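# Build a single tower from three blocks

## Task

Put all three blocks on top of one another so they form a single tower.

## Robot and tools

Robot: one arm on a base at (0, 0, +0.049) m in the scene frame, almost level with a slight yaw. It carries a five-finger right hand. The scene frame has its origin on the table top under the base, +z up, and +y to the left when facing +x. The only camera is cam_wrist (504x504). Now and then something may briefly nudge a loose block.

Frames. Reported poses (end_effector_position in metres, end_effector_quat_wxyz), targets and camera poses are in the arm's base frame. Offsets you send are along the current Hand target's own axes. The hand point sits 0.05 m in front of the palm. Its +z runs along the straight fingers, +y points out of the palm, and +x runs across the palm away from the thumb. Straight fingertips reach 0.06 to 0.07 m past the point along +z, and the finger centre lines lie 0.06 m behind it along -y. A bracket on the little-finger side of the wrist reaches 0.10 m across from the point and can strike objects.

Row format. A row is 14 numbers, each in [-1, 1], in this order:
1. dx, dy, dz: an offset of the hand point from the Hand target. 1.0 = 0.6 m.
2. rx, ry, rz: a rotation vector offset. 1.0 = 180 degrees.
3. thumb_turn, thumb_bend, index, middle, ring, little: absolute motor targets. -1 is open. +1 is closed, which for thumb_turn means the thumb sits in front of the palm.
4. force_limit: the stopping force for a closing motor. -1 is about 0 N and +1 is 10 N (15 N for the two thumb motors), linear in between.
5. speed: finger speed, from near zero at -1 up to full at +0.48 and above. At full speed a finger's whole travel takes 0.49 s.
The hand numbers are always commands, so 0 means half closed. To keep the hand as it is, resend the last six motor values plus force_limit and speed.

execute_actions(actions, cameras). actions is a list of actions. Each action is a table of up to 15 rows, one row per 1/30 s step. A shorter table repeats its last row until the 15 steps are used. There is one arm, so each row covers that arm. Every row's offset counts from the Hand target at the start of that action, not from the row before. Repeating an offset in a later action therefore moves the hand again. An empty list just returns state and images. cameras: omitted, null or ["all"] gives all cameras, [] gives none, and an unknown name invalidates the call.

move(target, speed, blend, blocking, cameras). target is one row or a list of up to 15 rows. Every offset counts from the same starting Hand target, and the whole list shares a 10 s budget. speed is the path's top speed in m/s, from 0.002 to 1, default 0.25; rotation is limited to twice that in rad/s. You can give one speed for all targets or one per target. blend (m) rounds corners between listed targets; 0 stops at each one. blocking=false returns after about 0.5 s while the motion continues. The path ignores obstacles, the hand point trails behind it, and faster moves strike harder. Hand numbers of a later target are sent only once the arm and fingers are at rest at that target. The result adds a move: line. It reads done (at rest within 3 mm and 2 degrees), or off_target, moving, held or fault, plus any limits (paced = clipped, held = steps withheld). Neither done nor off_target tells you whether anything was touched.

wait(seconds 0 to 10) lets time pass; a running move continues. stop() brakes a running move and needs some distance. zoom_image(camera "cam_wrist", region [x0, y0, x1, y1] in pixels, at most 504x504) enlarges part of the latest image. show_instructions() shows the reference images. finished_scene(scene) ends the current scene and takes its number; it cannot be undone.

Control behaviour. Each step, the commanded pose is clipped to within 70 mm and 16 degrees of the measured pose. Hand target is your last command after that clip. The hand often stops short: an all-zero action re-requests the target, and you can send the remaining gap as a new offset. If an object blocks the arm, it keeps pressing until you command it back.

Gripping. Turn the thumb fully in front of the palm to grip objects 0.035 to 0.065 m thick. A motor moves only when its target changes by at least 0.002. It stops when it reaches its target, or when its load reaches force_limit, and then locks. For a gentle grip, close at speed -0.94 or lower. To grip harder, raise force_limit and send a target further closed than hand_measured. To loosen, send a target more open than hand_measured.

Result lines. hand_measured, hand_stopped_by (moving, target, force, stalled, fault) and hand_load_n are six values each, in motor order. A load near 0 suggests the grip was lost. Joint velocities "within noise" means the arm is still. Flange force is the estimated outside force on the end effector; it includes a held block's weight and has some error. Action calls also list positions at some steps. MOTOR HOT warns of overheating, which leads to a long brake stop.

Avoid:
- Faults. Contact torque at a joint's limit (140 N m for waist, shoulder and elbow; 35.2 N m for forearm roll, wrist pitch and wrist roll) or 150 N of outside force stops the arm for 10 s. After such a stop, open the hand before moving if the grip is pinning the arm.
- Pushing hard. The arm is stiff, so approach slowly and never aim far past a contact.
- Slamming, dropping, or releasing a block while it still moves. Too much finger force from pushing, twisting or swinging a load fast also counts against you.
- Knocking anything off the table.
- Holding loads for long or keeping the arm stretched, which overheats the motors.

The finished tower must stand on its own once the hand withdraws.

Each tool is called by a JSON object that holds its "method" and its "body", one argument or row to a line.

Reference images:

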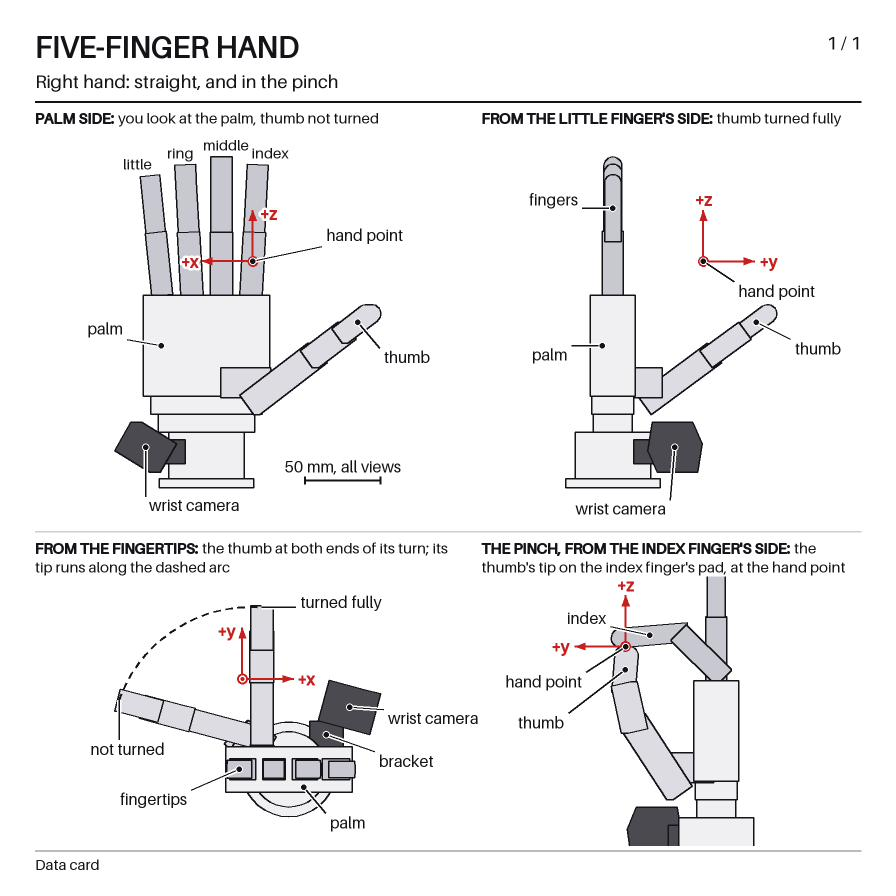

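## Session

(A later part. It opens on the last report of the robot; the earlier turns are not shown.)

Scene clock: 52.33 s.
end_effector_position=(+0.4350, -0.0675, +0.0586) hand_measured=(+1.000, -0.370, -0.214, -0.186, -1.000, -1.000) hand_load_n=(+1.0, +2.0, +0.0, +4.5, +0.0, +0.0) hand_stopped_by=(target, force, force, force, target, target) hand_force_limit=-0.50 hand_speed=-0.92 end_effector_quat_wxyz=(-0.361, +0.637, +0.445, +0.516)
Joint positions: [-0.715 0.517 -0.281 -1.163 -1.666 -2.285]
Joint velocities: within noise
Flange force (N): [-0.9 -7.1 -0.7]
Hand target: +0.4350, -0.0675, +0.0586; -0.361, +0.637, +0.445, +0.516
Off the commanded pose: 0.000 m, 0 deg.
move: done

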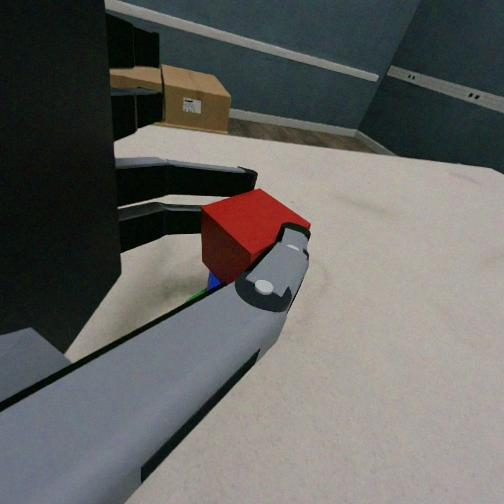

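{"method": "move", "body": {
  "target": [-0.0036,0,0.0008,0,0,0,1,0.1,0.2,0.2,-1,-1,-0.5,-0.92],
  "speed": 0.02,
  "cameras": []
}}

{"method": "move", "body": {
  "target": [-0.0024,0,0.0005,0,0,0,1,0.1,0.2,0.2,-1,-1,-0.5,-0.92],
  "speed": 0.02
}}

Scene clock: 53.13 s.
end_effector_position=(+0.4350, -0.0675, +0.0564) hand_measured=(+1.000, -0.370, -0.214, -0.184, -1.000, -1.000) hand_load_n=(-1.5, +2.5, +2.0, +0.0, +0.0, +0.0) hand_stopped_by=(target, force, force, force, target, target) hand_force_limit=-0.50 hand_speed=-0.92 end_effector_quat_wxyz=(-0.361, +0.637, +0.445, +0.516)
Joint positions: [-0.715 0.523 -0.281 -1.163 -1.664 -2.28]
Joint velocities: within noise
Flange force (N): [1.8 -6.7 -1.4]
Hand target: +0.4350, -0.0675, +0.0564; -0.361, +0.637, +0.445, +0.516
Off the commanded pose: 0.000 m, 0 deg.
move: done
No camera images: "cameras" was empty.

Scene clock: 53.83 s.
end_effector_position=(+0.4350, -0.0675, +0.0550) hand_measured=(+1.000, -0.370, -0.214, -0.184, -1.000, -1.000) hand_load_n=(-1.0, +2.0, +2.0, +0.0, +0.0, +0.0) hand_stopped_by=(target, force, force, force, target, target) hand_force_limit=-0.50 hand_speed=-0.92 end_effector_quat_wxyz=(-0.361, +0.637, +0.445, +0.516)
Joint positions: [-0.715 0.526 -0.28 -1.163 -1.662 -2.277]
Joint velocities: within noise
Flange force (N): [1.8 -7.0 -1.5]
Hand target: +0.4350, -0.0675, +0.0550; -0.361, +0.637, +0.445, +0.516
Off the commanded pose: 0.000 m, 0 deg.
move: done

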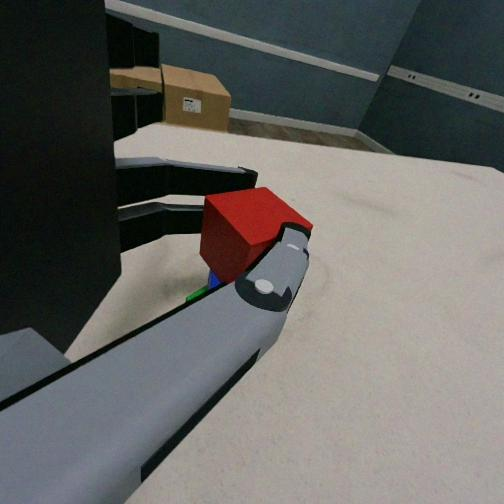

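Settled flat. Release gently, lift out.

{"method": "move", "body": {
  "target": [0,0,0,0,0,0,1,-0.6,-0.5,-0.5,-1,-1,-0.5,-0.85]
}}

{"method": "move", "body": {
  "target": [
    [0.1304,0,-0.0277,0,0,0,1,-1,-1,-1,-1,-1,-0.5,-0.5],
    [0.163,0,-0.2,0,0,0,1,-1,-1,-1,-1,-1,-0.5,-0.5]
  ],
  "speed": 0.12
}}

Scene clock: 55.27 s.
end_effector_position=(+0.4349, -0.0675, +0.0549) hand_measured=(+1.000, -0.600, -0.500, -0.500, -1.000, -1.000) hand_load_n=(+0.0, +0.0, +0.0, +0.0, +0.0, +0.0) hand_stopped_by=(target, target, target, target, target, target) hand_force_limit=-0.50 hand_speed=-0.85 end_effector_quat_wxyz=(-0.361, +0.637, +0.445, +0.516)
Joint positions: [-0.715 0.526 -0.28 -1.163 -1.662 -2.277]
Joint velocities: within noise
Flange force (N): [-0.5 -6.7 -0.6]
Hand target: +0.4350, -0.0675, +0.0550; -0.361, +0.637, +0.445, +0.516
Off the commanded pose: 0.000 m, 0 deg.
move: done

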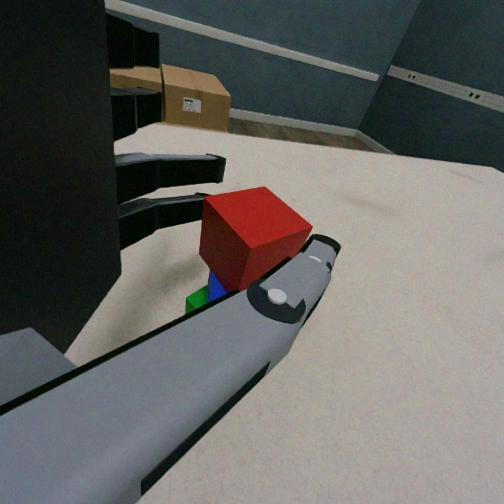

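Scene clock: 57.23 s.
end_effector_position=(+0.4016, -0.1587, +0.1755) hand_measured=(+1.000, -1.000, -1.000, -1.000, -1.000, -1.000) hand_load_n=(+0.5, +0.0, +0.0, +0.0, +0.0, +0.0) hand_stopped_by=(target, target, target, target, target, target) hand_force_limit=-0.50 hand_speed=-0.50 end_effector_quat_wxyz=(-0.361, +0.637, +0.445, +0.516)
Joint positions: [-0.896 0.356 -0.126 -1.106 -1.933 -2.514]
Joint velocities: within noise
Flange force (N): [-2.2 -6.5 1.2]
Hand target: +0.4016, -0.1587, +0.1755; -0.361, +0.637, +0.445, +0.516
Off the commanded pose: 0.000 m, 0 deg.
move: done

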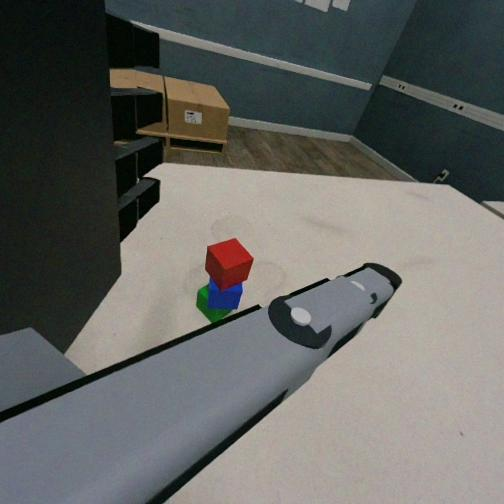

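{"method": "finished_scene", "body": {
  "scene": 1
}}

The scene is finished: the task was done.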